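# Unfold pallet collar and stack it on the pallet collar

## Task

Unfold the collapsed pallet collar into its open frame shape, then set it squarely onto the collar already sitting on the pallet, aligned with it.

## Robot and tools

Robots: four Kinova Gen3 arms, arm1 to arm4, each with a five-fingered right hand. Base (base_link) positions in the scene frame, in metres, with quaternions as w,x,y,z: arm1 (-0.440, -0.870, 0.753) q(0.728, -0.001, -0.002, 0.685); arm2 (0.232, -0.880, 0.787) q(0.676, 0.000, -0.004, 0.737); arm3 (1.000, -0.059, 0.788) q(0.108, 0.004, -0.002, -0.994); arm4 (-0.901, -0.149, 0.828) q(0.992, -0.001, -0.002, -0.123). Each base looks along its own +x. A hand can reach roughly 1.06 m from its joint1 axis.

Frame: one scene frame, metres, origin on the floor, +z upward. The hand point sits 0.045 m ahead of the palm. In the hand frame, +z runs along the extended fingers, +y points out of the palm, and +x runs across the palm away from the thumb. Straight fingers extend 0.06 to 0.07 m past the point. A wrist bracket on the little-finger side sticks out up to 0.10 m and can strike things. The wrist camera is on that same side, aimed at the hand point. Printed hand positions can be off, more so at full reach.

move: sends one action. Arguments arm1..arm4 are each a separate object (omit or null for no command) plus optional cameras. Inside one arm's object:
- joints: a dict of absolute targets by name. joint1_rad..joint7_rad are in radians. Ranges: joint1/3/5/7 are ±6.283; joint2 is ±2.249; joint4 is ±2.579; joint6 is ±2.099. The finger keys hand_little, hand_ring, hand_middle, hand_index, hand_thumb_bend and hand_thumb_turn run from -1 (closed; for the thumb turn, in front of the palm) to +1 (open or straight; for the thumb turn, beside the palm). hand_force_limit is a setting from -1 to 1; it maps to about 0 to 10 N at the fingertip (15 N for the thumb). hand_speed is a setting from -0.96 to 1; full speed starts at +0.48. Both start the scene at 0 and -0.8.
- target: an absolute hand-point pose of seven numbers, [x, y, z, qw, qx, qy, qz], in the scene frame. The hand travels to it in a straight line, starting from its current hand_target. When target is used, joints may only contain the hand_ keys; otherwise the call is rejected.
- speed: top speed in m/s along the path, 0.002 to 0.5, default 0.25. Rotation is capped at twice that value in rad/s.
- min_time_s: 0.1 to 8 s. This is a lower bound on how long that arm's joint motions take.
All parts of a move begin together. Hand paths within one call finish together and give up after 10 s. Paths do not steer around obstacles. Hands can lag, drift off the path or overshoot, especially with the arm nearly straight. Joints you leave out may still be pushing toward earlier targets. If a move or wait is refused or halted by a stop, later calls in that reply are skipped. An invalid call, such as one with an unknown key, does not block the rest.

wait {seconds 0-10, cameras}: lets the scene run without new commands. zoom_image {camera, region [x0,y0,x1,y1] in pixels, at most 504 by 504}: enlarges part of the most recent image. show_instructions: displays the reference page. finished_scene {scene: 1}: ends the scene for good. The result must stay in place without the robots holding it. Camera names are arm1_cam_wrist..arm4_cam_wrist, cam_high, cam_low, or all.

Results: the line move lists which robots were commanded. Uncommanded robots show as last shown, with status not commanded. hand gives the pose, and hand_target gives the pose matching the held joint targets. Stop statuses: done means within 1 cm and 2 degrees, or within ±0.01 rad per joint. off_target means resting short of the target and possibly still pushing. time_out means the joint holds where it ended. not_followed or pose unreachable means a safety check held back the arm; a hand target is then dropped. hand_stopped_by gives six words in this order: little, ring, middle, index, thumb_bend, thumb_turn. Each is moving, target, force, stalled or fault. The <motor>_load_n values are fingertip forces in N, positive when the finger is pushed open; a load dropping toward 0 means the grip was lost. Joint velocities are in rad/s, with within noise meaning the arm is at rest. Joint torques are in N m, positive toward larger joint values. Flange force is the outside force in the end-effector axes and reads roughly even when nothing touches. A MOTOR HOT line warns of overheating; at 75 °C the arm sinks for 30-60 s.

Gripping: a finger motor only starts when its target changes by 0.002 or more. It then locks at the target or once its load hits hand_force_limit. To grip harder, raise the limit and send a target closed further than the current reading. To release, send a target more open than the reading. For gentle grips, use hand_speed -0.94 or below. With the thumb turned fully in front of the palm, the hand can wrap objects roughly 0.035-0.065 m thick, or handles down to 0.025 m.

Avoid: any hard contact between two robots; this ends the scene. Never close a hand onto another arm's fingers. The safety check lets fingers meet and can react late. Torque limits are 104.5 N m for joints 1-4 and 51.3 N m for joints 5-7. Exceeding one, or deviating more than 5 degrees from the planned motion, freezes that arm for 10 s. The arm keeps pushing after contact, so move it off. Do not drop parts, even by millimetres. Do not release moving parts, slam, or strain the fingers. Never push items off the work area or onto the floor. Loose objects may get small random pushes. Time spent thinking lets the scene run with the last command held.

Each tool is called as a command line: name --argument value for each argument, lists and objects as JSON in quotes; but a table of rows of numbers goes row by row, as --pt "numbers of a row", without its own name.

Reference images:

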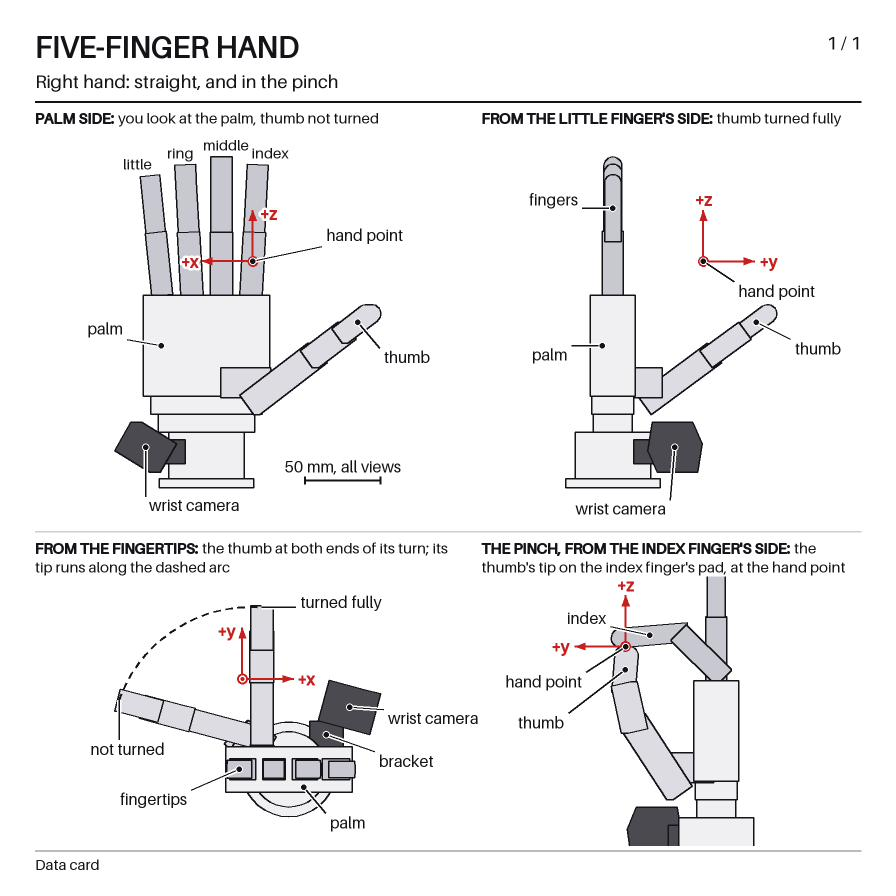

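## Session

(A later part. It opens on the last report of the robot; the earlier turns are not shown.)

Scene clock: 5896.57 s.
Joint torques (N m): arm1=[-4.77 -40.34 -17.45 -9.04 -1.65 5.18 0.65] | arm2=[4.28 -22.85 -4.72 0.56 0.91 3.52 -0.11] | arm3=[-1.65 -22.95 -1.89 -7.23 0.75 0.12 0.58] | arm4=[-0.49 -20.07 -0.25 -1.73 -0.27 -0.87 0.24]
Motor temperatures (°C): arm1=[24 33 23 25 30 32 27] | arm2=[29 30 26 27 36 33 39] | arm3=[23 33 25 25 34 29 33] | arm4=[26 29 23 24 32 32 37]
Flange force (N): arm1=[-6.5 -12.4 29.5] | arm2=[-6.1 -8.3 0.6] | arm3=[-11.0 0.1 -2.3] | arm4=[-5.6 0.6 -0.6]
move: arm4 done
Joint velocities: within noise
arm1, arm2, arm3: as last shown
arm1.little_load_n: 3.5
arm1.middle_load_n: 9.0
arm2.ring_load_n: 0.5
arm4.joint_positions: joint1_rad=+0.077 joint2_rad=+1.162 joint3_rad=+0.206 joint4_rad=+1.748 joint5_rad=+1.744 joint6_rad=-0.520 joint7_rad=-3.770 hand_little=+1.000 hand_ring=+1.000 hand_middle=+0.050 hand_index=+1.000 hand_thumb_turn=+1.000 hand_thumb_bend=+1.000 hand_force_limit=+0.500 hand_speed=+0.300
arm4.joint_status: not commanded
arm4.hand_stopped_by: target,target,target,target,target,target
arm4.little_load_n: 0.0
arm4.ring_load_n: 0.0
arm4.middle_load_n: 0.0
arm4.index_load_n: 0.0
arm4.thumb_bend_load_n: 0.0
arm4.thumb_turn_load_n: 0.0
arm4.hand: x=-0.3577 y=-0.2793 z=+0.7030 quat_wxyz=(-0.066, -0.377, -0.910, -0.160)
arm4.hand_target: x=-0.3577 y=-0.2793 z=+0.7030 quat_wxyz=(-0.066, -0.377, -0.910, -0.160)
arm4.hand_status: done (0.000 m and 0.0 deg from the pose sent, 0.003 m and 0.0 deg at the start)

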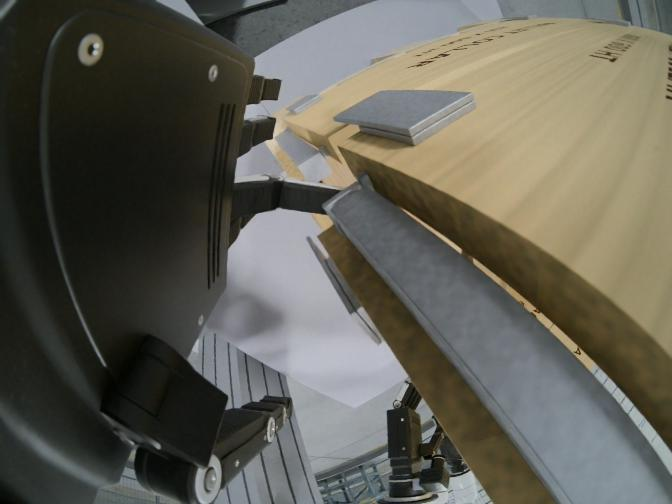

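move --arm4 '{"target":[-0.3577,-0.2793,0.7050,0.0664,0.3769,0.9099,0.1604],"speed":0.01}' --cameras '[]'

move --arm4 '{"target":[-0.3577,-0.2793,0.7070,0.0664,0.3769,0.9099,0.1604],"speed":0.01}' --cameras '["arm4_cam_wrist"]'

zoom_image --camera "arm4_cam_wrist" --region '[240, 120, 440, 280]'

Scene clock: 5903.17 s.
Joint torques (N m): arm1=[-4.85 -40.43 -17.57 -9.04 -1.62 5.18 0.71] | arm2=[4.36 -22.91 -4.75 0.62 0.89 3.51 -0.15] | arm3=[-1.66 -22.91 -1.89 -7.22 0.76 0.14 0.57] | arm4=[-0.44 -20.03 -0.27 -1.75 -0.24 -0.85 0.25]
Motor temperatures (°C): arm1=[24 33 23 25 30 32 27] | arm2=[29 30 26 27 36 33 39] | arm3=[23 33 25 25 34 29 33] | arm4=[26 29 23 24 32 32 37]
Flange force (N): arm1=[-6.4 -12.6 29.7] | arm2=[-6.1 -8.9 0.6] | arm3=[-11.0 0.2 -2.4] | arm4=[-5.6 0.7 -0.7]
move: arm4 done
Joint velocities: within noise
arm1, arm2, arm3: as last shown
arm1.ring_load_n: 9.5
arm3.middle_load_n: 2.5
arm4.joint_positions: joint1_rad=+0.075 joint2_rad=+1.157 joint3_rad=+0.208 joint4_rad=+1.750 joint5_rad=+1.748 joint6_rad=-0.522 joint7_rad=-3.775 hand_little=+1.000 hand_ring=+1.000 hand_middle=+0.050 hand_index=+1.000 hand_thumb_turn=+1.000 hand_thumb_bend=+1.000 hand_force_limit=+0.500 hand_speed=+0.300
arm4.joint_status: not commanded
arm4.hand_stopped_by: target,target,target,target,target,target
arm4.little_load_n: 0.0
arm4.ring_load_n: 0.0
arm4.middle_load_n: 0.5
arm4.index_load_n: 0.0
arm4.thumb_bend_load_n: 0.0
arm4.thumb_turn_load_n: 0.0
arm4.hand: x=-0.3577 y=-0.2793 z=+0.7050 quat_wxyz=(-0.066, -0.377, -0.910, -0.160)
arm4.hand_target: x=-0.3577 y=-0.2793 z=+0.7050 quat_wxyz=(-0.066, -0.377, -0.910, -0.160)
arm4.hand_status: done (0.000 m and 0.0 deg from the pose sent, 0.002 m and 0.0 deg at the start)

Scene clock: 5904.13 s.
Joint torques (N m): arm1=[-4.81 -40.37 -17.52 -9.02 -1.61 5.19 0.63] | arm2=[4.36 -22.95 -4.72 0.61 0.85 3.51 -0.09] | arm3=[-1.64 -22.92 -1.86 -7.23 0.76 0.14 0.6] | arm4=[-0.47 -20.02 -0.23 -1.82 -0.31 -0.81 0.23]
Motor temperatures (°C): arm1=[24 33 23 25 30 32 27] | arm2=[29 30 26 27 36 33 39] | arm3=[23 33 25 25 34 29 33] | arm4=[26 29 23 24 32 32 37]
Flange force (N): arm1=[-6.6 -12.4 29.6] | arm2=[-6.2 -8.7 0.7] | arm3=[-11.1 0.1 -2.4] | arm4=[-5.6 0.6 -0.9]
move: arm4 done
Joint velocities: within noise
arm1, arm2, arm3: as last shown
arm1.ring_load_n: 9.0
arm2.ring_load_n: 0.0
arm3.middle_load_n: 3.0
arm4.joint_positions: joint1_rad=+0.073 joint2_rad=+1.153 joint3_rad=+0.211 joint4_rad=+1.752 joint5_rad=+1.751 joint6_rad=-0.525 joint7_rad=-3.779 hand_little=+1.000 hand_ring=+1.000 hand_middle=+0.050 hand_index=+1.000 hand_thumb_turn=+1.000 hand_thumb_bend=+1.000 hand_force_limit=+0.500 hand_speed=+0.300
arm4.joint_status: not commanded
arm4.hand_stopped_by: target,target,target,target,target,target
arm4.little_load_n: 0.0
arm4.ring_load_n: 0.0
arm4.middle_load_n: 0.0
arm4.index_load_n: 0.0
arm4.thumb_bend_load_n: 0.0
arm4.thumb_turn_load_n: 0.0
arm4.hand: x=-0.3577 y=-0.2793 z=+0.7070 quat_wxyz=(-0.066, -0.377, -0.910, -0.160)
arm4.hand_target: x=-0.3577 y=-0.2793 z=+0.7070 quat_wxyz=(-0.066, -0.377, -0.910, -0.160)
arm4.hand_status: done (0.000 m and 0.0 deg from the pose sent, 0.002 m and 0.0 deg at the start)

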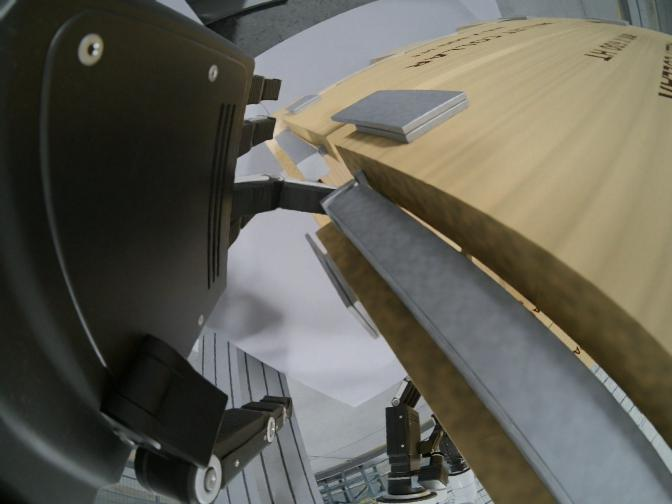

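Scaled by 2.520 from the camera's image (finer frame: 960x720).

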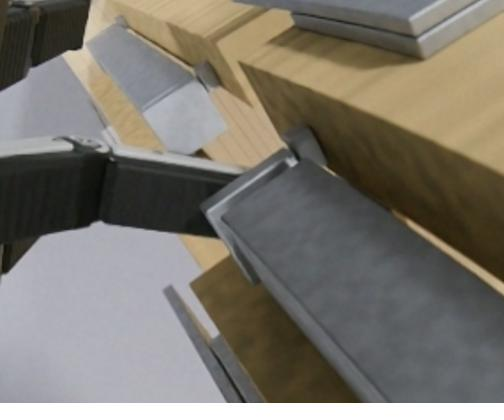

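move --arm4 '{"target":[-0.3577,-0.2793,0.7090,0.0664,0.3769,0.9099,0.1604],"speed":0.01}' --cameras '[]'

move --arm4 '{"target":[-0.3577,-0.2793,0.7110,0.0664,0.3769,0.9099,0.1604],"speed":0.01}' --cameras '["arm4_cam_wrist","cam_high"]'

zoom_image --camera "arm4_cam_wrist" --region '[240, 120, 440, 280]'

zoom_image --camera "cam_high" --region '[400, 150, 490, 220]'

zoom_image --camera "cam_high" --region '[190, 150, 280, 220]'

Scene clock: 5911.83 s.
Joint torques (N m): arm1=[-4.76 -40.28 -17.28 -9.04 -1.7 5.19 0.61] | arm2=[4.21 -22.81 -4.79 0.6 0.9 3.59 -0.08] | arm3=[-1.65 -22.95 -1.91 -7.19 0.72 0.13 0.59] | arm4=[-0.39 -20.14 -0.28 -1.84 -0.24 -0.85 0.27]
Motor temperatures (°C): arm1=[24 33 23 25 30 32 27] | arm2=[29 30 25 27 36 33 39] | arm3=[23 33 25 25 34 29 33] | arm4=[26 29 23 24 32 32 37]
Flange force (N): arm1=[-6.8 -12.3 29.3] | arm2=[-6.0 -8.4 0.6] | arm3=[-10.9 0.1 -2.2] | arm4=[-5.7 0.8 -0.6]
move: arm4 done
Joint velocities: within noise
arm1, arm2, arm3: as last shown
arm1.ring_load_n: 9.5
arm1.middle_load_n: 8.5
arm4.joint_positions: joint1_rad=+0.072 joint2_rad=+1.149 joint3_rad=+0.213 joint4_rad=+1.754 joint5_rad=+1.755 joint6_rad=-0.527 joint7_rad=-3.783 hand_little=+1.000 hand_ring=+1.000 hand_middle=+0.050 hand_index=+1.000 hand_thumb_turn=+1.000 hand_thumb_bend=+1.000 hand_force_limit=+0.500 hand_speed=+0.300
arm4.joint_status: not commanded
arm4.hand_stopped_by: target,target,target,target,target,target
arm4.little_load_n: 0.0
arm4.ring_load_n: 0.0
arm4.middle_load_n: 0.5
arm4.index_load_n: 0.0
arm4.thumb_bend_load_n: 0.0
arm4.thumb_turn_load_n: 0.0
arm4.hand: x=-0.3577 y=-0.2793 z=+0.7090 quat_wxyz=(-0.066, -0.377, -0.910, -0.160)
arm4.hand_target: x=-0.3577 y=-0.2793 z=+0.7090 quat_wxyz=(-0.066, -0.377, -0.910, -0.160)
arm4.hand_status: done (0.000 m and 0.0 deg from the pose sent, 0.002 m and 0.0 deg at the start)

Scene clock: 5912.80 s.
Joint torques (N m): arm1=[-4.62 -39.64 -16.88 -9.47 -1.54 5.28 0.61] | arm2=[3.67 -22.34 -4.68 0.93 0.45 3.76 -0.13] | arm3=[-1.97 -22.82 -2.19 -6.99 0.56 0.09 0.54] | arm4=[-0.21 -21.38 -0.16 -1.8 -0.27 -1.15 0.28]
Motor temperatures (°C): arm1=[24 33 23 25 30 32 27] | arm2=[29 30 25 27 36 33 39] | arm3=[23 33 25 25 34 29 33] | arm4=[26 29 23 24 32 32 37]
Flange force (N): arm1=[-5.3 -13.0 27.0] | arm2=[-5.0 -10.0 0.2] | arm3=[-10.6 0.8 -2.0] | arm4=[-6.3 0.5 2.5]
move: arm4 done
Joint velocities: within noise
arm1.joint_positions: joint1_rad=+0.941 joint2_rad=+1.215 joint3_rad=-0.572 joint4_rad=+1.341 joint5_rad=-2.549 joint6_rad=-0.421 joint7_rad=+0.328 hand_little=+0.080 hand_ring=+0.081 hand_middle=+0.081 hand_index=+0.081 hand_thumb_turn=+1.000 hand_thumb_bend=+1.000 hand_force_limit=+0.500 hand_speed=+0.300
arm1.joint_status: not commanded
arm1.hand_stopped_by: target,target,target,target,target,target
arm1.little_load_n: 3.0
arm1.ring_load_n: 8.5
arm1.middle_load_n: 8.0
arm1.index_load_n: 8.5
arm1.thumb_bend_load_n: 0.0
arm1.thumb_turn_load_n: 0.0
arm1.hand: x=-0.0195 y=-0.2693 z=+0.6921 quat_wxyz=(-0.001, -0.006, -0.979, -0.202)
arm1.hand_target: x=-0.0195 y=-0.2693 z=+0.6921 quat_wxyz=(-0.001, -0.006, -0.979, -0.202)
arm1.hand_status: not commanded
arm2.joint_positions: joint1_rad=+0.544 joint2_rad=+1.536 joint3_rad=-1.890 joint4_rad=+0.999 joint5_rad=+1.694 joint6_rad=+1.887 joint7_rad=-0.545 hand_little=+1.000 hand_ring=+1.000 hand_middle=+1.000 hand_index=+1.000 hand_thumb_turn=-1.000 hand_thumb_bend=-0.518 hand_force_limit=+1.000 hand_speed=-0.900
arm2.joint_status: not commanded
arm2.hand_stopped_by: target,target,fault,target,force,target
arm2.little_load_n: 0.0
arm2.ring_load_n: 0.0
arm2.middle_load_n: 0.0
arm2.index_load_n: 0.0
arm2.thumb_bend_load_n: 12.0
arm2.thumb_turn_load_n: 2.0
arm2.hand: x=+0.2401 y=-0.3170 z=+0.8476 quat_wxyz=(+0.015, +1.000, -0.006, +0.000)
arm2.hand_target: x=+0.2401 y=-0.3170 z=+0.8476 quat_wxyz=(+0.015, +1.000, -0.006, +0.000)
arm2.hand_status: not commanded
arm3.joint_positions: joint1_rad=-0.335 joint2_rad=+1.216 joint3_rad=-0.167 joint4_rad=+1.185 joint5_rad=-2.414 joint6_rad=-0.818 joint7_rad=+4.365 hand_little=+1.000 hand_ring=+1.000 hand_middle=+0.051 hand_index=+1.000 hand_thumb_turn=+1.000 hand_thumb_bend=+0.934 hand_force_limit=+0.500 hand_speed=+0.300
arm3.joint_status: not commanded
arm3.hand_stopped_by: target,target,target,target,target,target
arm3.little_load_n: 0.0
arm3.ring_load_n: 0.0
arm3.middle_load_n: 3.0
arm3.index_load_n: 0.0
arm3.thumb_bend_load_n: -0.5
arm3.thumb_turn_load_n: 0.0
arm3.hand: x=+0.3985 y=-0.2564 z=+0.7040 quat_wxyz=(+0.066, +0.377, -0.910, -0.160)
arm3.hand_target: x=+0.3985 y=-0.2564 z=+0.7040 quat_wxyz=(+0.066, +0.377, -0.910, -0.160)
arm3.hand_status: not commanded
arm4.joint_positions: joint1_rad=+0.070 joint2_rad=+1.144 joint3_rad=+0.216 joint4_rad=+1.756 joint5_rad=+1.759 joint6_rad=-0.529 joint7_rad=-3.788 hand_little=+1.000 hand_ring=+1.000 hand_middle=+0.050 hand_index=+1.000 hand_thumb_turn=+1.000 hand_thumb_bend=+1.000 hand_force_limit=+0.500 hand_speed=+0.300
arm4.joint_status: not commanded
arm4.hand_stopped_by: target,target,target,target,target,target
arm4.little_load_n: 0.0
arm4.ring_load_n: 0.0
arm4.middle_load_n: 4.0
arm4.index_load_n: 0.0
arm4.thumb_bend_load_n: 0.0
arm4.thumb_turn_load_n: 0.0
arm4.hand: x=-0.3577 y=-0.2793 z=+0.7110 quat_wxyz=(-0.066, -0.377, -0.910, -0.160)
arm4.hand_target: x=-0.3577 y=-0.2793 z=+0.7110 quat_wxyz=(-0.066, -0.377, -0.910, -0.160)
arm4.hand_status: done (0.000 m and 0.0 deg from the pose sent, 0.002 m and 0.0 deg at the start)

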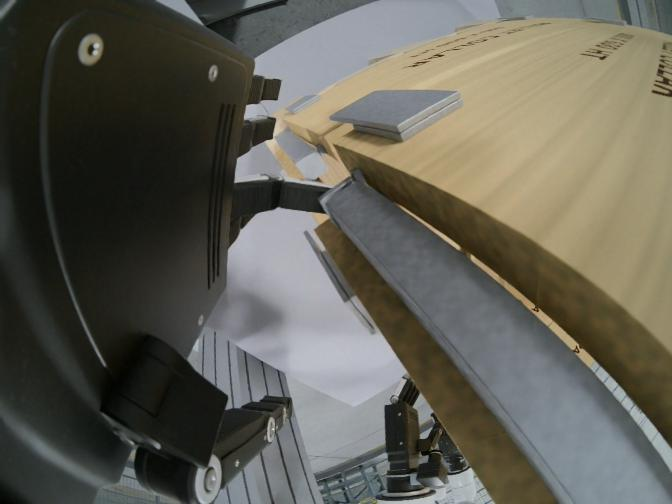

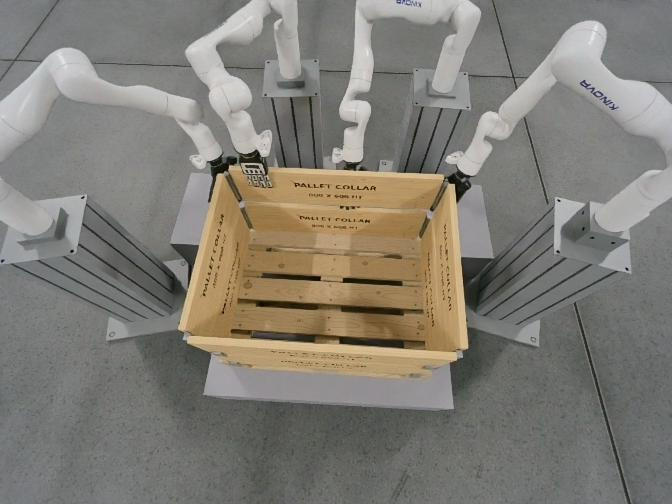

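Scaled by 2.520 from the camera's image (finer frame: 960x720).

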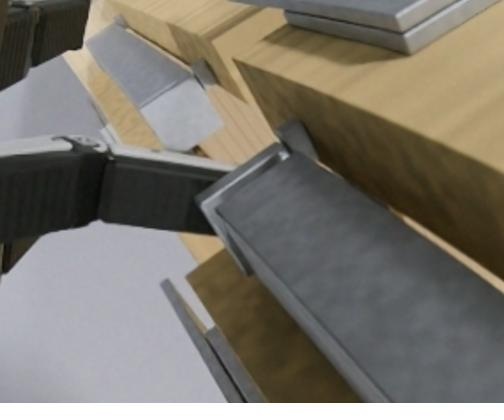

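Scaled by 5.600.

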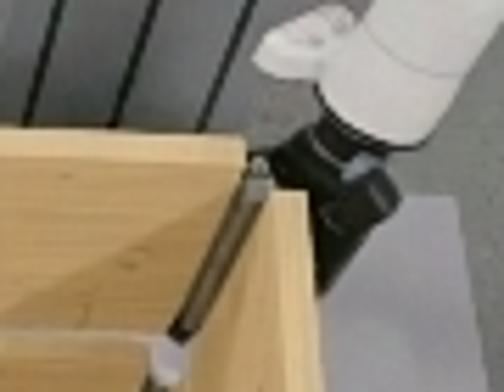

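Scaled by 5.600.

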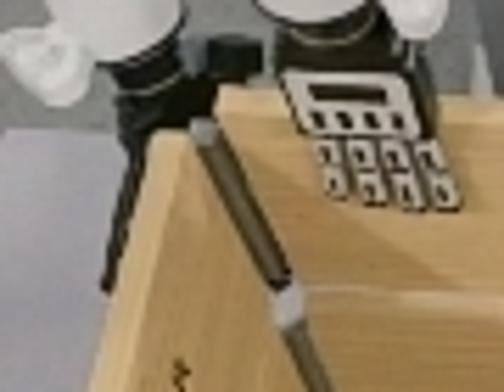

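move --arm4 '{"target":[-0.3577,-0.2793,0.7120,0.0664,0.3769,0.9099,0.1604],"speed":0.01}' --arm3 '{"target":[0.3985,-0.2564,0.7048,-0.0664,-0.3769,0.9099,0.1604],"speed":0.01}' --cameras '["arm4_cam_wrist","arm3_cam_wrist"]'

Scene clock: 5939.47 s.
Joint torques (N m): arm1=[-4.55 -39.01 -16.68 -9.78 -1.46 5.34 0.59] | arm2=[3.39 -21.46 -4.3 0.98 0.41 3.56 -0.1] | arm3=[-2.37 -23.75 -2.43 -7.27 0.6 0.06 0.54] | arm4=[0 -21.98 -0.06 -1.78 -0.23 -1.3 0.27]
Motor temperatures (°C): arm1=[24 33 23 25 30 32 27] | arm2=[29 30 25 27 36 33 39] | arm3=[23 33 25 25 34 29 33] | arm4=[26 29 23 24 32 32 37]
Flange force (N): arm1=[-4.1 -13.6 25.1] | arm2=[-4.6 -9.7 -1.5] | arm3=[-10.5 0.9 -0.2] | arm4=[-6.3 0.4 4.1]
move: arm3 done; arm4 done
Joint velocities: within noise
arm1, arm2: as last shown
arm1.little_load_n: 2.5
arm1.ring_load_n: 8.0
arm1.middle_load_n: 7.5
arm2.ring_load_n: 0.5
arm3.joint_positions: joint1_rad=-0.335 joint2_rad=+1.214 joint3_rad=-0.167 joint4_rad=+1.185 joint5_rad=-2.414 joint6_rad=-0.819 joint7_rad=+4.365 hand_little=+1.000 hand_ring=+1.000 hand_middle=+0.051 hand_index=+1.000 hand_thumb_turn=+1.000 hand_thumb_bend=+0.934 hand_force_limit=+0.500 hand_speed=+0.300
arm3.joint_status: not commanded
arm3.hand_stopped_by: target,target,target,target,target,target
arm3.little_load_n: 0.0
arm3.ring_load_n: 0.0
arm3.middle_load_n: 5.0
arm3.index_load_n: 0.0
arm3.thumb_bend_load_n: -0.5
arm3.thumb_turn_load_n: 0.0
arm3.hand: x=+0.3985 y=-0.2564 z=+0.7048 quat_wxyz=(+0.066, +0.377, -0.910, -0.160)
arm3.hand_target: x=+0.3985 y=-0.2564 z=+0.7048 quat_wxyz=(+0.066, +0.377, -0.910, -0.160)
arm3.hand_status: done (0.000 m and 0.0 deg from the pose sent, 0.001 m and 0.0 deg at the start)
arm4.joint_positions: joint1_rad=+0.070 joint2_rad=+1.142 joint3_rad=+0.217 joint4_rad=+1.757 joint5_rad=+1.760 joint6_rad=-0.530 joint7_rad=-3.790 hand_little=+1.000 hand_ring=+1.000 hand_middle=+0.051 hand_index=+1.000 hand_thumb_turn=+1.000 hand_thumb_bend=+1.000 hand_force_limit=+0.500 hand_speed=+0.300
arm4.joint_status: not commanded
arm4.hand_stopped_by: target,target,target,target,target,target
arm4.little_load_n: 0.0
arm4.ring_load_n: 0.5
arm4.middle_load_n: 6.0
arm4.index_load_n: 0.0
arm4.thumb_bend_load_n: 0.0
arm4.thumb_turn_load_n: 0.0
arm4.hand: x=-0.3577 y=-0.2793 z=+0.7120 quat_wxyz=(-0.066, -0.377, -0.910, -0.160)
arm4.hand_target: x=-0.3577 y=-0.2793 z=+0.7120 quat_wxyz=(-0.066, -0.377, -0.910, -0.160)
arm4.hand_status: done (0.000 m and 0.0 deg from the pose sent, 0.001 m and 0.0 deg at the start)
pictures: arm3_cam_wrist, arm4_cam_wrist

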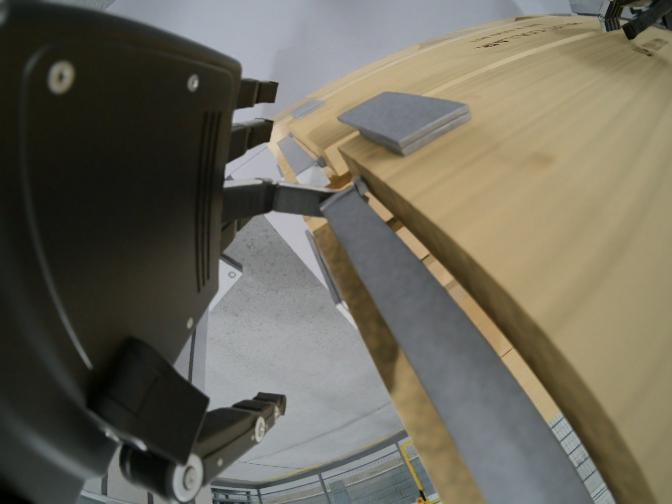

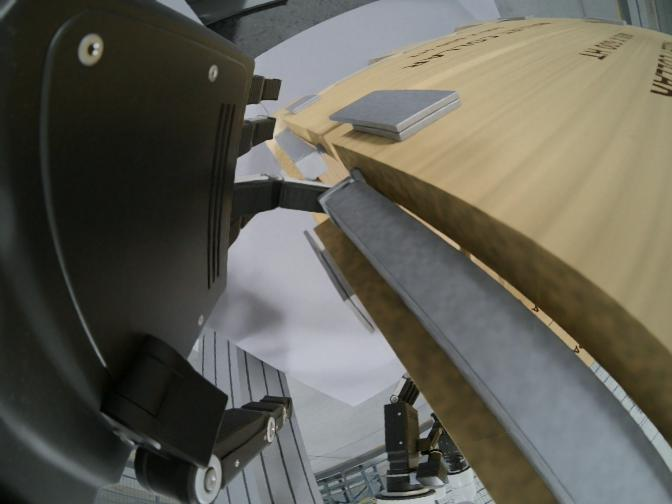

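move --arm1 '{"target":[-0.0195,-0.2693,0.6911,0.0012,0.0055,0.9796,0.2016],"speed":0.01}' --cameras '[]'

Scene clock: 5943.80 s.
Joint torques (N m): arm1=[-5.2 -35.85 -15.68 -9 -1.27 5.03 0.62] | arm2=[3.93 -23.94 -5.42 0.71 0.89 3.12 -0.1] | arm3=[-2.42 -24.14 -2.34 -7.65 0.76 0.23 0.6] | arm4=[0.08 -22.19 0.08 -1.32 -0.1 -1.4 0.32]
Motor temperatures (°C): arm1=[24 33 23 25 30 32 27] | arm2=[29 30 25 27 36 33 39] | arm3=[23 33 25 25 34 29 33] | arm4=[26 29 23 24 32 32 37]
Flange force (N): arm1=[-3.9 -13.2 18.9] | arm2=[-5.5 -7.7 2.2] | arm3=[-11.2 0.5 -0.1] | arm4=[-7.3 0.7 5.6]
move: arm1 done
Joint velocities: within noise
arm1.joint_positions: joint1_rad=+0.941 joint2_rad=+1.217 joint3_rad=-0.571 joint4_rad=+1.340 joint5_rad=-2.548 joint6_rad=-0.419 joint7_rad=+0.328 hand_little=+0.080 hand_ring=+0.081 hand_middle=+0.081 hand_index=+0.081 hand_thumb_turn=+1.000 hand_thumb_bend=+1.000 hand_force_limit=+0.500 hand_speed=+0.300
arm1.joint_status: not commanded
arm1.hand_stopped_by: target,target,target,target,target,target
arm1.little_load_n: 1.5
arm1.ring_load_n: 6.5
arm1.middle_load_n: 6.0
arm1.index_load_n: 6.5
arm1.thumb_bend_load_n: 0.0
arm1.thumb_turn_load_n: 0.0
arm1.hand: x=-0.0195 y=-0.2693 z=+0.6911 quat_wxyz=(-0.001, -0.005, -0.979, -0.202)
arm1.hand_target: x=-0.0195 y=-0.2693 z=+0.6911 quat_wxyz=(-0.001, -0.006, -0.979, -0.202)
arm1.hand_status: done (0.000 m and 0.0 deg from the pose sent, 0.001 m and 0.0 deg at the start)
arm2, arm3, arm4: as last shown
arm2.ring_load_n: 0.0
arm3.ring_load_n: 0.5
arm3.thumb_bend_load_n: 0.0
arm4.joint_positions: joint1_rad=+0.070 joint2_rad=+1.142 joint3_rad=+0.217 joint4_rad=+1.757 joint5_rad=+1.760 joint6_rad=-0.531 joint7_rad=-3.790 hand_little=+1.000 hand_ring=+1.000 hand_middle=+0.051 hand_index=+1.000 hand_thumb_turn=+1.000 hand_thumb_bend=+1.000 hand_force_limit=+0.500 hand_speed=+0.300
arm4.ring_load_n: 0.0
arm4.middle_load_n: 7.0

move --arm1 '{"target":[-0.0195,-0.2693,0.6904,0.0012,0.0055,0.9796,0.2016],"speed":0.01}' --arm3 '{"target":[0.3985,-0.2564,0.7056,-0.0664,-0.3769,0.9099,0.1604],"speed":0.01}' --cameras '[]'

move --arm1 '{"target":[-0.0195,-0.2693,0.6896,0.0012,0.0055,0.9796,0.2016],"speed":0.01}' --cameras '["arm3_cam_wrist","arm4_cam_wrist"]'

Scene clock: 5949.93 s.
Joint torques (N m): arm1=[-4.48 -34.01 -14.16 -8.65 -1.04 4.65 0.69] | arm2=[3.63 -24.58 -5.79 0.69 1.01 2.8 -0.16] | arm3=[-2.58 -25.16 -2.27 -8.07 0.95 0.17 0.64] | arm4=[0.41 -22.39 0.36 -0.99 0.07 -1.4 0.36]
Motor temperatures (°C): arm1=[24 33 23 25 30 32 27] | arm2=[29 30 25 27 36 33 39] | arm3=[23 34 25 25 34 29 33] | arm4=[26 29 23 24 32 32 37]
Flange force (N): arm1=[-2.7 -11.6 15.7] | arm2=[-5.1 -6.6 3.0] | arm3=[-11.4 0.1 1.4] | arm4=[-7.8 1.3 6.9]
move: arm1 done; arm3 done
Joint velocities: within noise
arm1.joint_positions: joint1_rad=+0.940 joint2_rad=+1.218 joint3_rad=-0.571 joint4_rad=+1.340 joint5_rad=-2.548 joint6_rad=-0.418 joint7_rad=+0.328 hand_little=+0.080 hand_ring=+0.081 hand_middle=+0.081 hand_index=+0.081 hand_thumb_turn=+1.000 hand_thumb_bend=+1.000 hand_force_limit=+0.500 hand_speed=+0.300
arm1.joint_status: not commanded
arm1.hand_stopped_by: target,target,target,target,target,target
arm1.little_load_n: 1.0
arm1.ring_load_n: 5.0
arm1.middle_load_n: 4.5
arm1.index_load_n: 6.0
arm1.thumb_bend_load_n: 0.0
arm1.thumb_turn_load_n: 0.0
arm1.hand: x=-0.0195 y=-0.2693 z=+0.6904 quat_wxyz=(-0.001, -0.005, -0.979, -0.202)
arm1.hand_target: x=-0.0195 y=-0.2693 z=+0.6904 quat_wxyz=(-0.001, -0.006, -0.979, -0.202)
arm1.hand_status: done (0.000 m and 0.0 deg from the pose sent, 0.001 m and 0.0 deg at the start)
arm2, arm4: as last shown
arm3.joint_positions: joint1_rad=-0.335 joint2_rad=+1.213 joint3_rad=-0.167 joint4_rad=+1.186 joint5_rad=-2.415 joint6_rad=-0.819 joint7_rad=+4.366 hand_little=+1.000 hand_ring=+1.000 hand_middle=+0.051 hand_index=+1.000 hand_thumb_turn=+1.000 hand_thumb_bend=+0.934 hand_force_limit=+0.500 hand_speed=+0.300
arm3.joint_status: not commanded
arm3.hand_stopped_by: target,target,target,target,target,target
arm3.little_load_n: 0.0
arm3.ring_load_n: 0.0
arm3.middle_load_n: 7.0
arm3.index_load_n: 0.0
arm3.thumb_bend_load_n: 0.0
arm3.thumb_turn_load_n: 0.0
arm3.hand: x=+0.3985 y=-0.2564 z=+0.7056 quat_wxyz=(+0.066, +0.377, -0.910, -0.160)
arm3.hand_target: x=+0.3985 y=-0.2564 z=+0.7056 quat_wxyz=(+0.066, +0.377, -0.910, -0.160)
arm3.hand_status: done (0.000 m and 0.0 deg from the pose sent, 0.001 m and 0.0 deg at the start)
arm4.middle_load_n: 8.0

Scene clock: 5950.90 s.
Joint torques (N m): arm1=[-3.24 -32 -12.28 -8.41 -0.79 4.04 0.49] | arm2=[3.28 -25.66 -6.37 0.75 1.1 2.43 -0.05] | arm3=[-2.4 -25.52 -2.08 -8.45 1.13 0.29 0.66] | arm4=[0.56 -22.9 0.47 -0.95 0.06 -1.53 0.39]
Motor temperatures (°C): arm1=[24 33 23 25 30 32 27] | arm2=[29 30 25 27 36 33 39] | arm3=[23 34 26 25 34 29 33] | arm4=[26 29 23 24 32 32 37]
Flange force (N): arm1=[-0.8 -9.9 12.4] | arm2=[-4.7 -5.0 4.6] | arm3=[-12.0 -0.5 1.4] | arm4=[-8.0 1.4 8.3]
move: arm1 done
Joint velocities: within noise
arm1.joint_positions: joint1_rad=+0.940 joint2_rad=+1.219 joint3_rad=-0.570 joint4_rad=+1.339 joint5_rad=-2.547 joint6_rad=-0.417 joint7_rad=+0.328 hand_little=+0.080 hand_ring=+0.081 hand_middle=+0.081 hand_index=+0.081 hand_thumb_turn=+1.000 hand_thumb_bend=+1.000 hand_force_limit=+0.500 hand_speed=+0.300
arm1.joint_status: not commanded
arm1.hand_stopped_by: target,target,target,target,target,target
arm1.little_load_n: 0.5
arm1.ring_load_n: 4.0
arm1.middle_load_n: 3.5
arm1.index_load_n: 4.5
arm1.thumb_bend_load_n: 0.0
arm1.thumb_turn_load_n: 0.0
arm1.hand: x=-0.0195 y=-0.2693 z=+0.6896 quat_wxyz=(-0.001, -0.005, -0.979, -0.202)
arm1.hand_target: x=-0.0195 y=-0.2693 z=+0.6896 quat_wxyz=(-0.001, -0.005, -0.979, -0.202)
arm1.hand_status: done (0.000 m and 0.0 deg from the pose sent, 0.001 m and 0.0 deg at the start)
arm2, arm3, arm4: as last shown
arm2.thumb_turn_load_n: 1.5
arm3.little_load_n: -0.5
arm3.thumb_bend_load_n: -0.5
arm4.middle_load_n: 9.5

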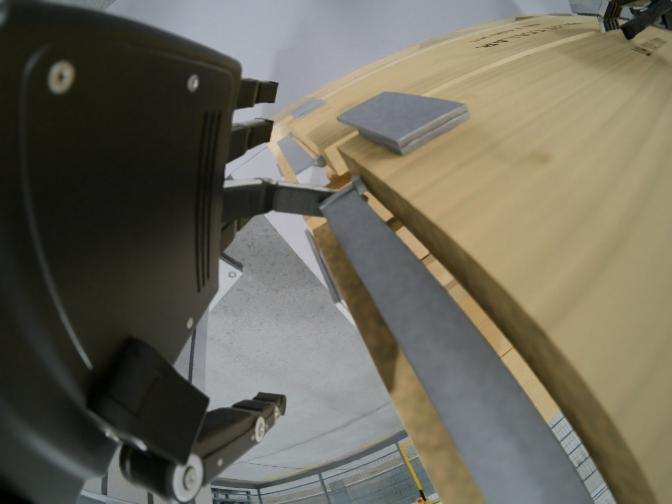

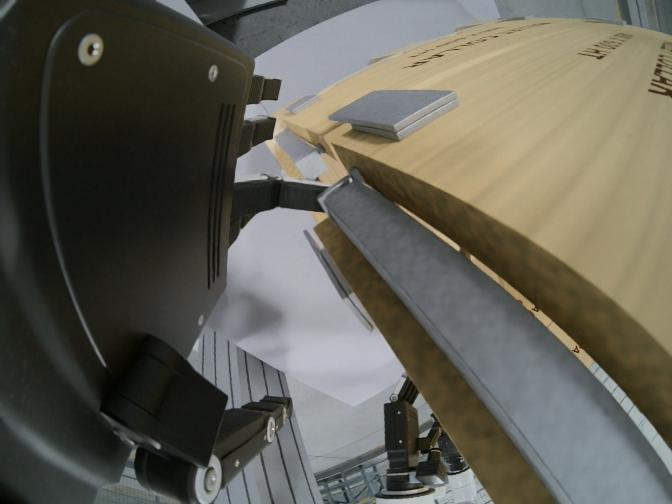

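move --arm1 '{"target":[-0.0195,-0.2693,0.6886,0.0012,0.0055,0.9796,0.2016],"speed":0.01}' --arm3 '{"target":[0.3985,-0.2564,0.7066,-0.0664,-0.3769,0.9099,0.1604],"speed":0.01}' --cameras '[]'

move --arm1 '{"target":[-0.0195,-0.2693,0.6876,0.0012,0.0055,0.9796,0.2016],"speed":0.01}' --cameras '["arm3_cam_wrist","arm4_cam_wrist","cam_low"]'

Scene clock: 5958.63 s.
Joint torques (N m): arm1=[-1.94 -29.7 -10.23 -7.67 -0.57 3.11 0.48] | arm2=[2.51 -25.5 -6.58 0.78 0.96 1.87 -0.14] | arm3=[-2.44 -26.89 -1.85 -8.9 1.36 0.11 0.68] | arm4=[0.73 -23.8 0.6 -1.16 -0.06 -1.64 0.33]
Motor temperatures (°C): arm1=[24 33 23 25 30 32 27] | arm2=[29 30 26 27 36 33 38] | arm3=[23 34 25 25 34 29 33] | arm4=[26 29 23 24 32 32 37]
Flange force (N): arm1=[1.2 -7.5 9.6] | arm2=[-3.4 -3.7 4.1] | arm3=[-11.9 -1.2 3.5] | arm4=[-7.9 1.0 10.1]
move: arm1 done; arm3 done
Joint velocities: within noise
arm1.joint_positions: joint1_rad=+0.940 joint2_rad=+1.221 joint3_rad=-0.570 joint4_rad=+1.339 joint5_rad=-2.547 joint6_rad=-0.416 joint7_rad=+0.328 hand_little=+0.080 hand_ring=+0.080 hand_middle=+0.081 hand_index=+0.081 hand_thumb_turn=+1.000 hand_thumb_bend=+1.000 hand_force_limit=+0.500 hand_speed=+0.300
arm1.joint_status: not commanded
arm1.hand_stopped_by: target,target,target,target,target,target
arm1.little_load_n: 0.0
arm1.ring_load_n: 3.0
arm1.middle_load_n: 2.5
arm1.index_load_n: 3.5
arm1.thumb_bend_load_n: 0.0
arm1.thumb_turn_load_n: 0.0
arm1.hand: x=-0.0195 y=-0.2693 z=+0.6886 quat_wxyz=(-0.001, -0.005, -0.979, -0.202)
arm1.hand_target: x=-0.0195 y=-0.2693 z=+0.6886 quat_wxyz=(-0.001, -0.005, -0.979, -0.202)
arm1.hand_status: done (0.000 m and 0.0 deg from the pose sent, 0.001 m and 0.0 deg at the start)
arm2, arm4: as last shown
arm3.joint_positions: joint1_rad=-0.335 joint2_rad=+1.211 joint3_rad=-0.168 joint4_rad=+1.186 joint5_rad=-2.415 joint6_rad=-0.820 joint7_rad=+4.367 hand_little=+1.000 hand_ring=+1.000 hand_middle=+0.051 hand_index=+1.000 hand_thumb_turn=+1.000 hand_thumb_bend=+0.934 hand_force_limit=+0.500 hand_speed=+0.300
arm3.joint_status: not commanded
arm3.hand_stopped_by: target,target,target,target,target,target
arm3.little_load_n: 0.5
arm3.ring_load_n: -0.5
arm3.middle_load_n: 9.5
arm3.index_load_n: 0.0
arm3.thumb_bend_load_n: 0.0
arm3.thumb_turn_load_n: 0.0
arm3.hand: x=+0.3985 y=-0.2564 z=+0.7066 quat_wxyz=(+0.066, +0.377, -0.910, -0.160)
arm3.hand_target: x=+0.3985 y=-0.2564 z=+0.7066 quat_wxyz=(+0.066, +0.377, -0.910, -0.160)
arm3.hand_status: done (0.000 m and 0.0 deg from the pose sent, 0.001 m and 0.0 deg at the start)
arm4.middle_load_n: 11.0

Scene clock: 5959.60 s.
Joint torques (N m): arm1=[-1.72 -29.32 -9.8 -6.96 -0.64 2.68 0.44] | arm2=[2.33 -25.48 -6.66 0.93 0.95 1.8 -0.12] | arm3=[-2.1 -27.02 -1.52 -9.14 1.53 0.13 0.68] | arm4=[0.25 -24.42 0.04 -1.91 -0.27 -1.85 0.35]
Motor temperatures (°C): arm1=[24 33 23 25 30 32 27] | arm2=[29 30 26 27 36 33 38] | arm3=[23 34 25 25 34 29 33] | arm4=[26 29 23 24 32 32 37]
Flange force (N): arm1=[0.2 -6.2 10.3] | arm2=[-3.2 -4.0 4.0] | arm3=[-12.3 -1.8 3.2] | arm4=[-7.2 -0.4 9.7]
move: arm1 done
Joint velocities: within noise
arm1.joint_positions: joint1_rad=+0.939 joint2_rad=+1.223 joint3_rad=-0.569 joint4_rad=+1.338 joint5_rad=-2.546 joint6_rad=-0.415 joint7_rad=+0.328 hand_little=+0.080 hand_ring=+0.080 hand_middle=+0.080 hand_index=+0.081 hand_thumb_turn=+1.000 hand_thumb_bend=+1.000 hand_force_limit=+0.500 hand_speed=+0.300
arm1.joint_status: not commanded
arm1.hand_stopped_by: target,target,target,target,target,target
arm1.little_load_n: 0.5
arm1.ring_load_n: 3.0
arm1.middle_load_n: 2.0
arm1.index_load_n: 3.0
arm1.thumb_bend_load_n: 0.0
arm1.thumb_turn_load_n: 0.0
arm1.hand: x=-0.0195 y=-0.2693 z=+0.6876 quat_wxyz=(-0.001, -0.005, -0.979, -0.202)
arm1.hand_target: x=-0.0195 y=-0.2693 z=+0.6876 quat_wxyz=(-0.001, -0.005, -0.979, -0.202)
arm1.hand_status: done (0.000 m and 0.0 deg from the pose sent, 0.001 m and 0.0 deg at the start)
arm2, arm3, arm4: as last shown
arm2.ring_load_n: -0.5
arm2.thumb_turn_load_n: 2.0
arm3.little_load_n: 0.0
arm3.ring_load_n: 0.0

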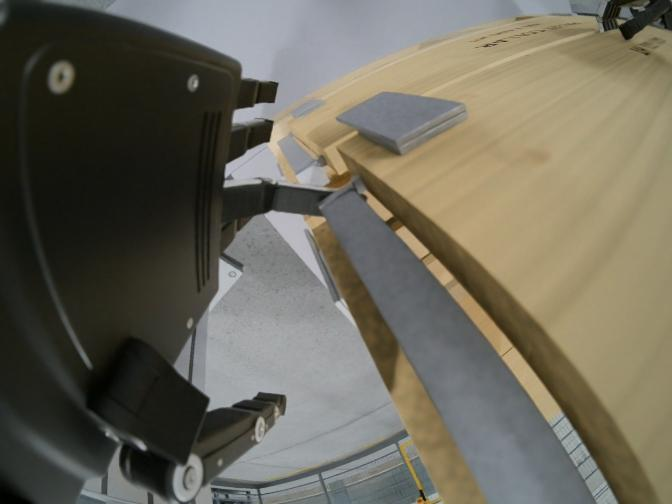

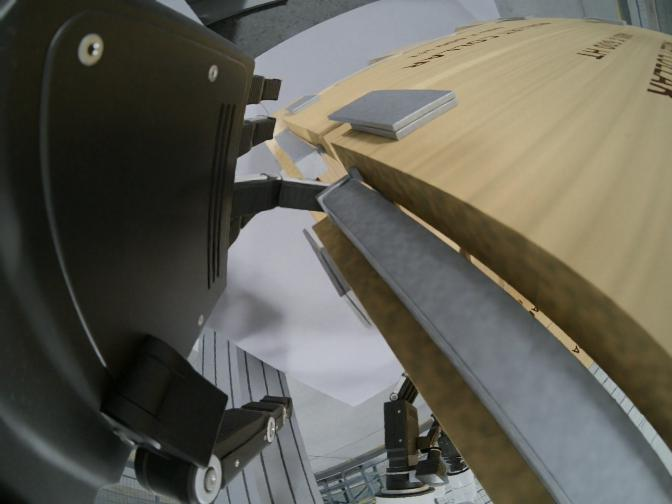

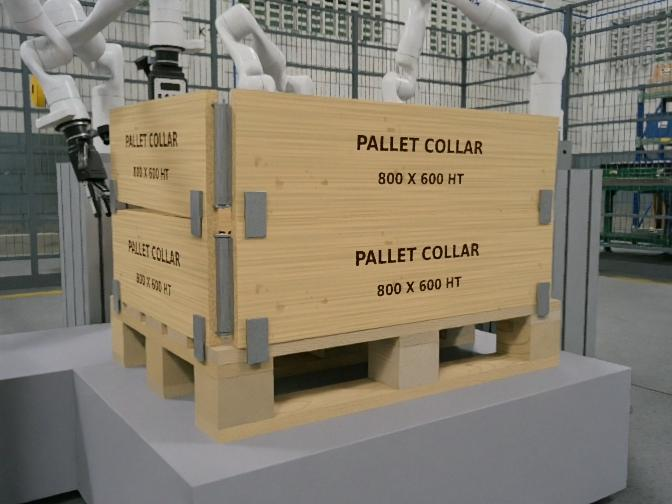

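wait --seconds 1 --cameras '["arm4_cam_wrist","cam_high"]'

zoom_image --camera "arm4_cam_wrist" --region '[240, 120, 440, 280]'

zoom_image --camera "cam_high" --region '[400, 165, 470, 235]'

zoom_image --camera "cam_high" --region '[205, 160, 275, 230]'

Scene clock: 5971.03 s.
Joint torques (N m): arm1=[-1.63 -29.37 -9.83 -6.97 -0.64 2.66 0.46] | arm2=[2.26 -25.48 -6.75 0.85 0.9 1.86 -0.22] | arm3=[-2.12 -27.01 -1.52 -9.11 1.53 0.12 0.69] | arm4=[0.21 -24.4 0 -1.87 -0.29 -1.85 0.35]
Motor temperatures (°C): arm1=[24 33 23 25 30 32 27] | arm2=[29 31 26 27 36 33 38] | arm3=[23 34 25 25 34 29 33] | arm4=[26 29 23 24 32 32 37]
Flange force (N): arm1=[0.5 -6.1 10.5] | arm2=[-2.9 -4.0 4.2] | arm3=[-12.2 -1.8 3.3] | arm4=[-7.4 -0.4 9.6]
Joint velocities: within noise
arm1.joint_positions: joint1_rad=+0.939 joint2_rad=+1.223 joint3_rad=-0.569 joint4_rad=+1.338 joint5_rad=-2.546 joint6_rad=-0.415 joint7_rad=+0.328 hand_little=+0.080 hand_ring=+0.080 hand_middle=+0.080 hand_index=+0.081 hand_thumb_turn=+1.000 hand_thumb_bend=+1.000 hand_force_limit=+0.500 hand_speed=+0.300
arm1.joint_status: not commanded
arm1.hand_stopped_by: target,target,target,target,target,target
arm1.little_load_n: 0.5
arm1.ring_load_n: 3.0
arm1.middle_load_n: 2.0
arm1.index_load_n: 3.0
arm1.thumb_bend_load_n: 0.0
arm1.thumb_turn_load_n: 0.0
arm1.hand: x=-0.0195 y=-0.2693 z=+0.6876 quat_wxyz=(-0.001, -0.006, -0.979, -0.202)
arm1.hand_target: x=-0.0195 y=-0.2693 z=+0.6876 quat_wxyz=(-0.001, -0.006, -0.979, -0.202)
arm1.hand_status: done (0.000 m and 0.0 deg from the pose sent, 0.001 m and 0.0 deg at the start)
arm2.joint_positions: joint1_rad=+0.544 joint2_rad=+1.536 joint3_rad=-1.890 joint4_rad=+0.999 joint5_rad=+1.694 joint6_rad=+1.887 joint7_rad=-0.545 hand_little=+1.000 hand_ring=+1.000 hand_middle=+1.000 hand_index=+1.000 hand_thumb_turn=-1.000 hand_thumb_bend=-0.518 hand_force_limit=+1.000 hand_speed=-0.900
arm2.joint_status: not commanded
arm2.hand_stopped_by: target,target,fault,target,force,target
arm2.little_load_n: 0.0
arm2.ring_load_n: 0.0
arm2.middle_load_n: -0.5
arm2.index_load_n: 0.0
arm2.thumb_bend_load_n: 12.0
arm2.thumb_turn_load_n: 1.5
arm2.hand: x=+0.2401 y=-0.3170 z=+0.8476 quat_wxyz=(+0.015, +1.000, -0.006, +0.000)
arm2.hand_target: x=+0.2401 y=-0.3170 z=+0.8476 quat_wxyz=(+0.015, +1.000, -0.006, +0.000)
arm2.hand_status: not commanded
arm3.joint_positions: joint1_rad=-0.335 joint2_rad=+1.211 joint3_rad=-0.168 joint4_rad=+1.186 joint5_rad=-2.415 joint6_rad=-0.820 joint7_rad=+4.367 hand_little=+1.000 hand_ring=+1.000 hand_middle=+0.051 hand_index=+1.000 hand_thumb_turn=+1.000 hand_thumb_bend=+0.934 hand_force_limit=+0.500 hand_speed=+0.300
arm3.joint_status: not commanded
arm3.hand_stopped_by: target,target,target,target,target,target
arm3.little_load_n: 0.0
arm3.ring_load_n: 0.0
arm3.middle_load_n: 9.5
arm3.index_load_n: 0.0
arm3.thumb_bend_load_n: 0.0
arm3.thumb_turn_load_n: 0.0
arm3.hand: x=+0.3985 y=-0.2564 z=+0.7066 quat_wxyz=(+0.066, +0.377, -0.910, -0.160)
arm3.hand_target: x=+0.3985 y=-0.2564 z=+0.7066 quat_wxyz=(+0.066, +0.377, -0.910, -0.160)
arm3.hand_status: not commanded
arm4.joint_positions: joint1_rad=+0.070 joint2_rad=+1.142 joint3_rad=+0.217 joint4_rad=+1.757 joint5_rad=+1.760 joint6_rad=-0.531 joint7_rad=-3.790 hand_little=+1.000 hand_ring=+1.000 hand_middle=+0.051 hand_index=+1.000 hand_thumb_turn=+1.000 hand_thumb_bend=+1.000 hand_force_limit=+0.500 hand_speed=+0.300
arm4.joint_status: not commanded
arm4.hand_stopped_by: target,target,target,target,target,target
arm4.little_load_n: 0.0
arm4.ring_load_n: 0.0
arm4.middle_load_n: 11.5
arm4.index_load_n: 0.0
arm4.thumb_bend_load_n: 0.0
arm4.thumb_turn_load_n: 0.0
arm4.hand: x=-0.3577 y=-0.2793 z=+0.7120 quat_wxyz=(-0.066, -0.377, -0.910, -0.160)
arm4.hand_target: x=-0.3577 y=-0.2793 z=+0.7120 quat_wxyz=(-0.066, -0.377, -0.910, -0.160)
arm4.hand_status: not commanded
wait: 1.00 s; at rest from the start

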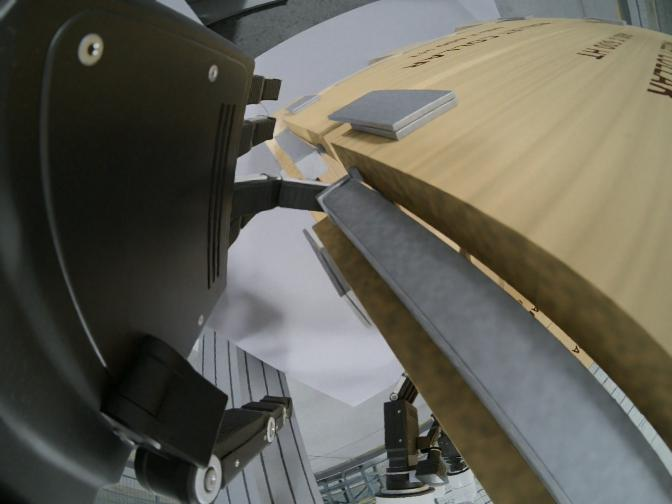

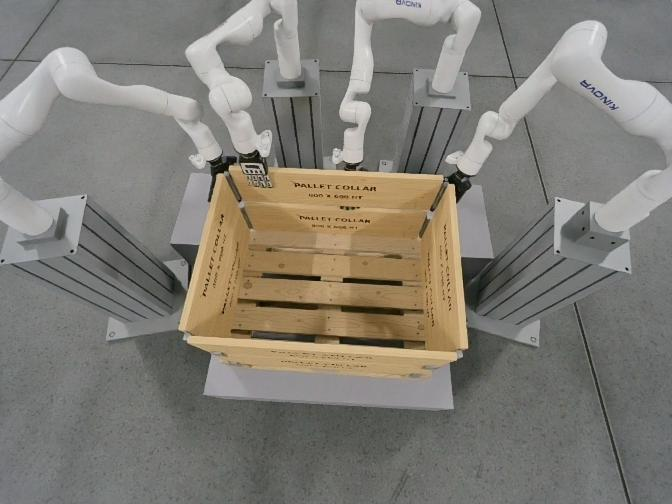

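Scaled by 2.520 from the camera's image (finer frame: 960x720).

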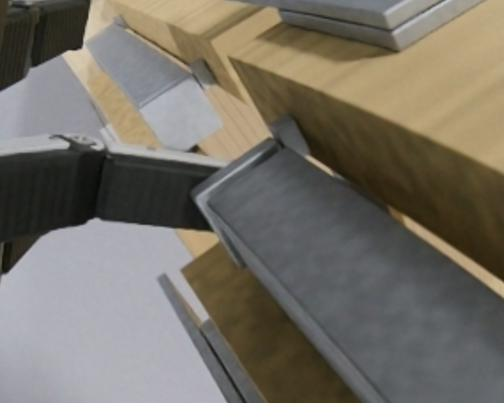

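Scaled by 7.200.

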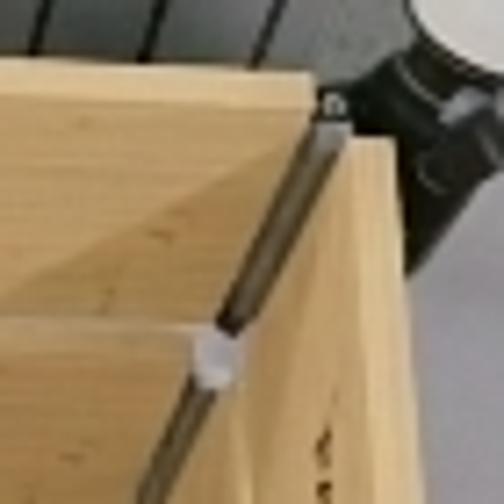

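Scaled by 7.200.

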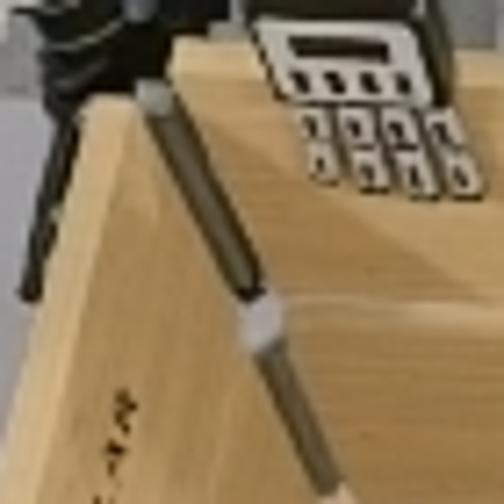

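move --arm1 '{"target":[-0.0195,-0.2693,0.6862,0.0012,0.0055,0.9796,0.2016],"speed":0.01}' --cameras '["arm1_cam_wrist"]'

Scene clock: 5975.77 s.
Joint torques (N m): arm1=[-1.08 -28.08 -8.84 -6.78 -0.6 2.35 0.34] | arm2=[1.56 -25.74 -7.12 0.98 0.84 1.27 -0.12] | arm3=[-2.14 -27.43 -1.43 -9.23 1.62 0.09 0.68] | arm4=[0.31 -24.98 0.03 -2.13 -0.37 -1.93 0.32]
Motor temperatures (°C): arm1=[24 33 23 25 30 32 27] | arm2=[29 31 26 27 36 33 38] | arm3=[23 34 25 25 34 29 33] | arm4=[26 29 23 24 32 32 37]
Flange force (N): arm1=[1.4 -5.3 8.2] | arm2=[-2.0 -2.4 4.3] | arm3=[-12.0 -1.9 3.9] | arm4=[-7.0 -0.7 10.5]
move: arm1 done
Joint velocities: within noise
arm1.joint_positions: joint1_rad=+0.939 joint2_rad=+1.225 joint3_rad=-0.568 joint4_rad=+1.337 joint5_rad=-2.546 joint6_rad=-0.413 joint7_rad=+0.328 hand_little=+0.080 hand_ring=+0.080 hand_middle=+0.080 hand_index=+0.080 hand_thumb_turn=+1.000 hand_thumb_bend=+1.000 hand_force_limit=+0.500 hand_speed=+0.300
arm1.joint_status: not commanded
arm1.hand_stopped_by: target,target,target,target,target,target
arm1.little_load_n: 0.5
arm1.ring_load_n: 2.5
arm1.middle_load_n: 1.5
arm1.index_load_n: 2.0
arm1.thumb_bend_load_n: 0.0
arm1.thumb_turn_load_n: 0.0
arm1.hand: x=-0.0195 y=-0.2693 z=+0.6862 quat_wxyz=(-0.001, -0.005, -0.979, -0.202)
arm1.hand_target: x=-0.0195 y=-0.2693 z=+0.6862 quat_wxyz=(-0.001, -0.005, -0.979, -0.202)
arm1.hand_status: done (0.000 m and 0.0 deg from the pose sent, 0.001 m and 0.0 deg at the start)
arm2, arm3, arm4: as last shown
arm2.middle_load_n: 0.0
arm2.thumb_turn_load_n: 2.0
arm3.middle_load_n: 10.0
arm4.middle_load_n: 12.0

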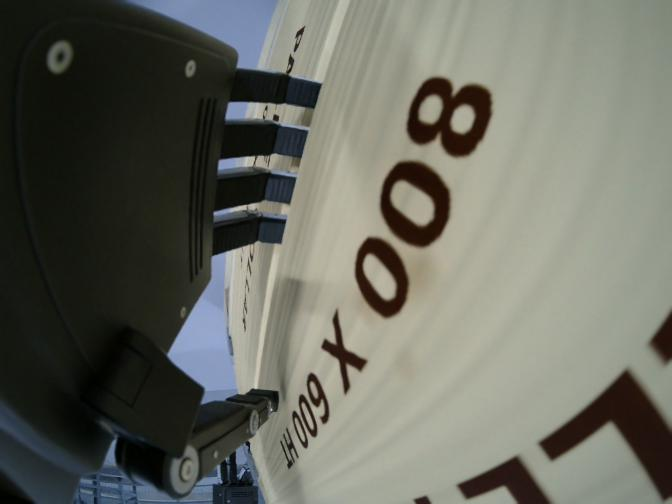

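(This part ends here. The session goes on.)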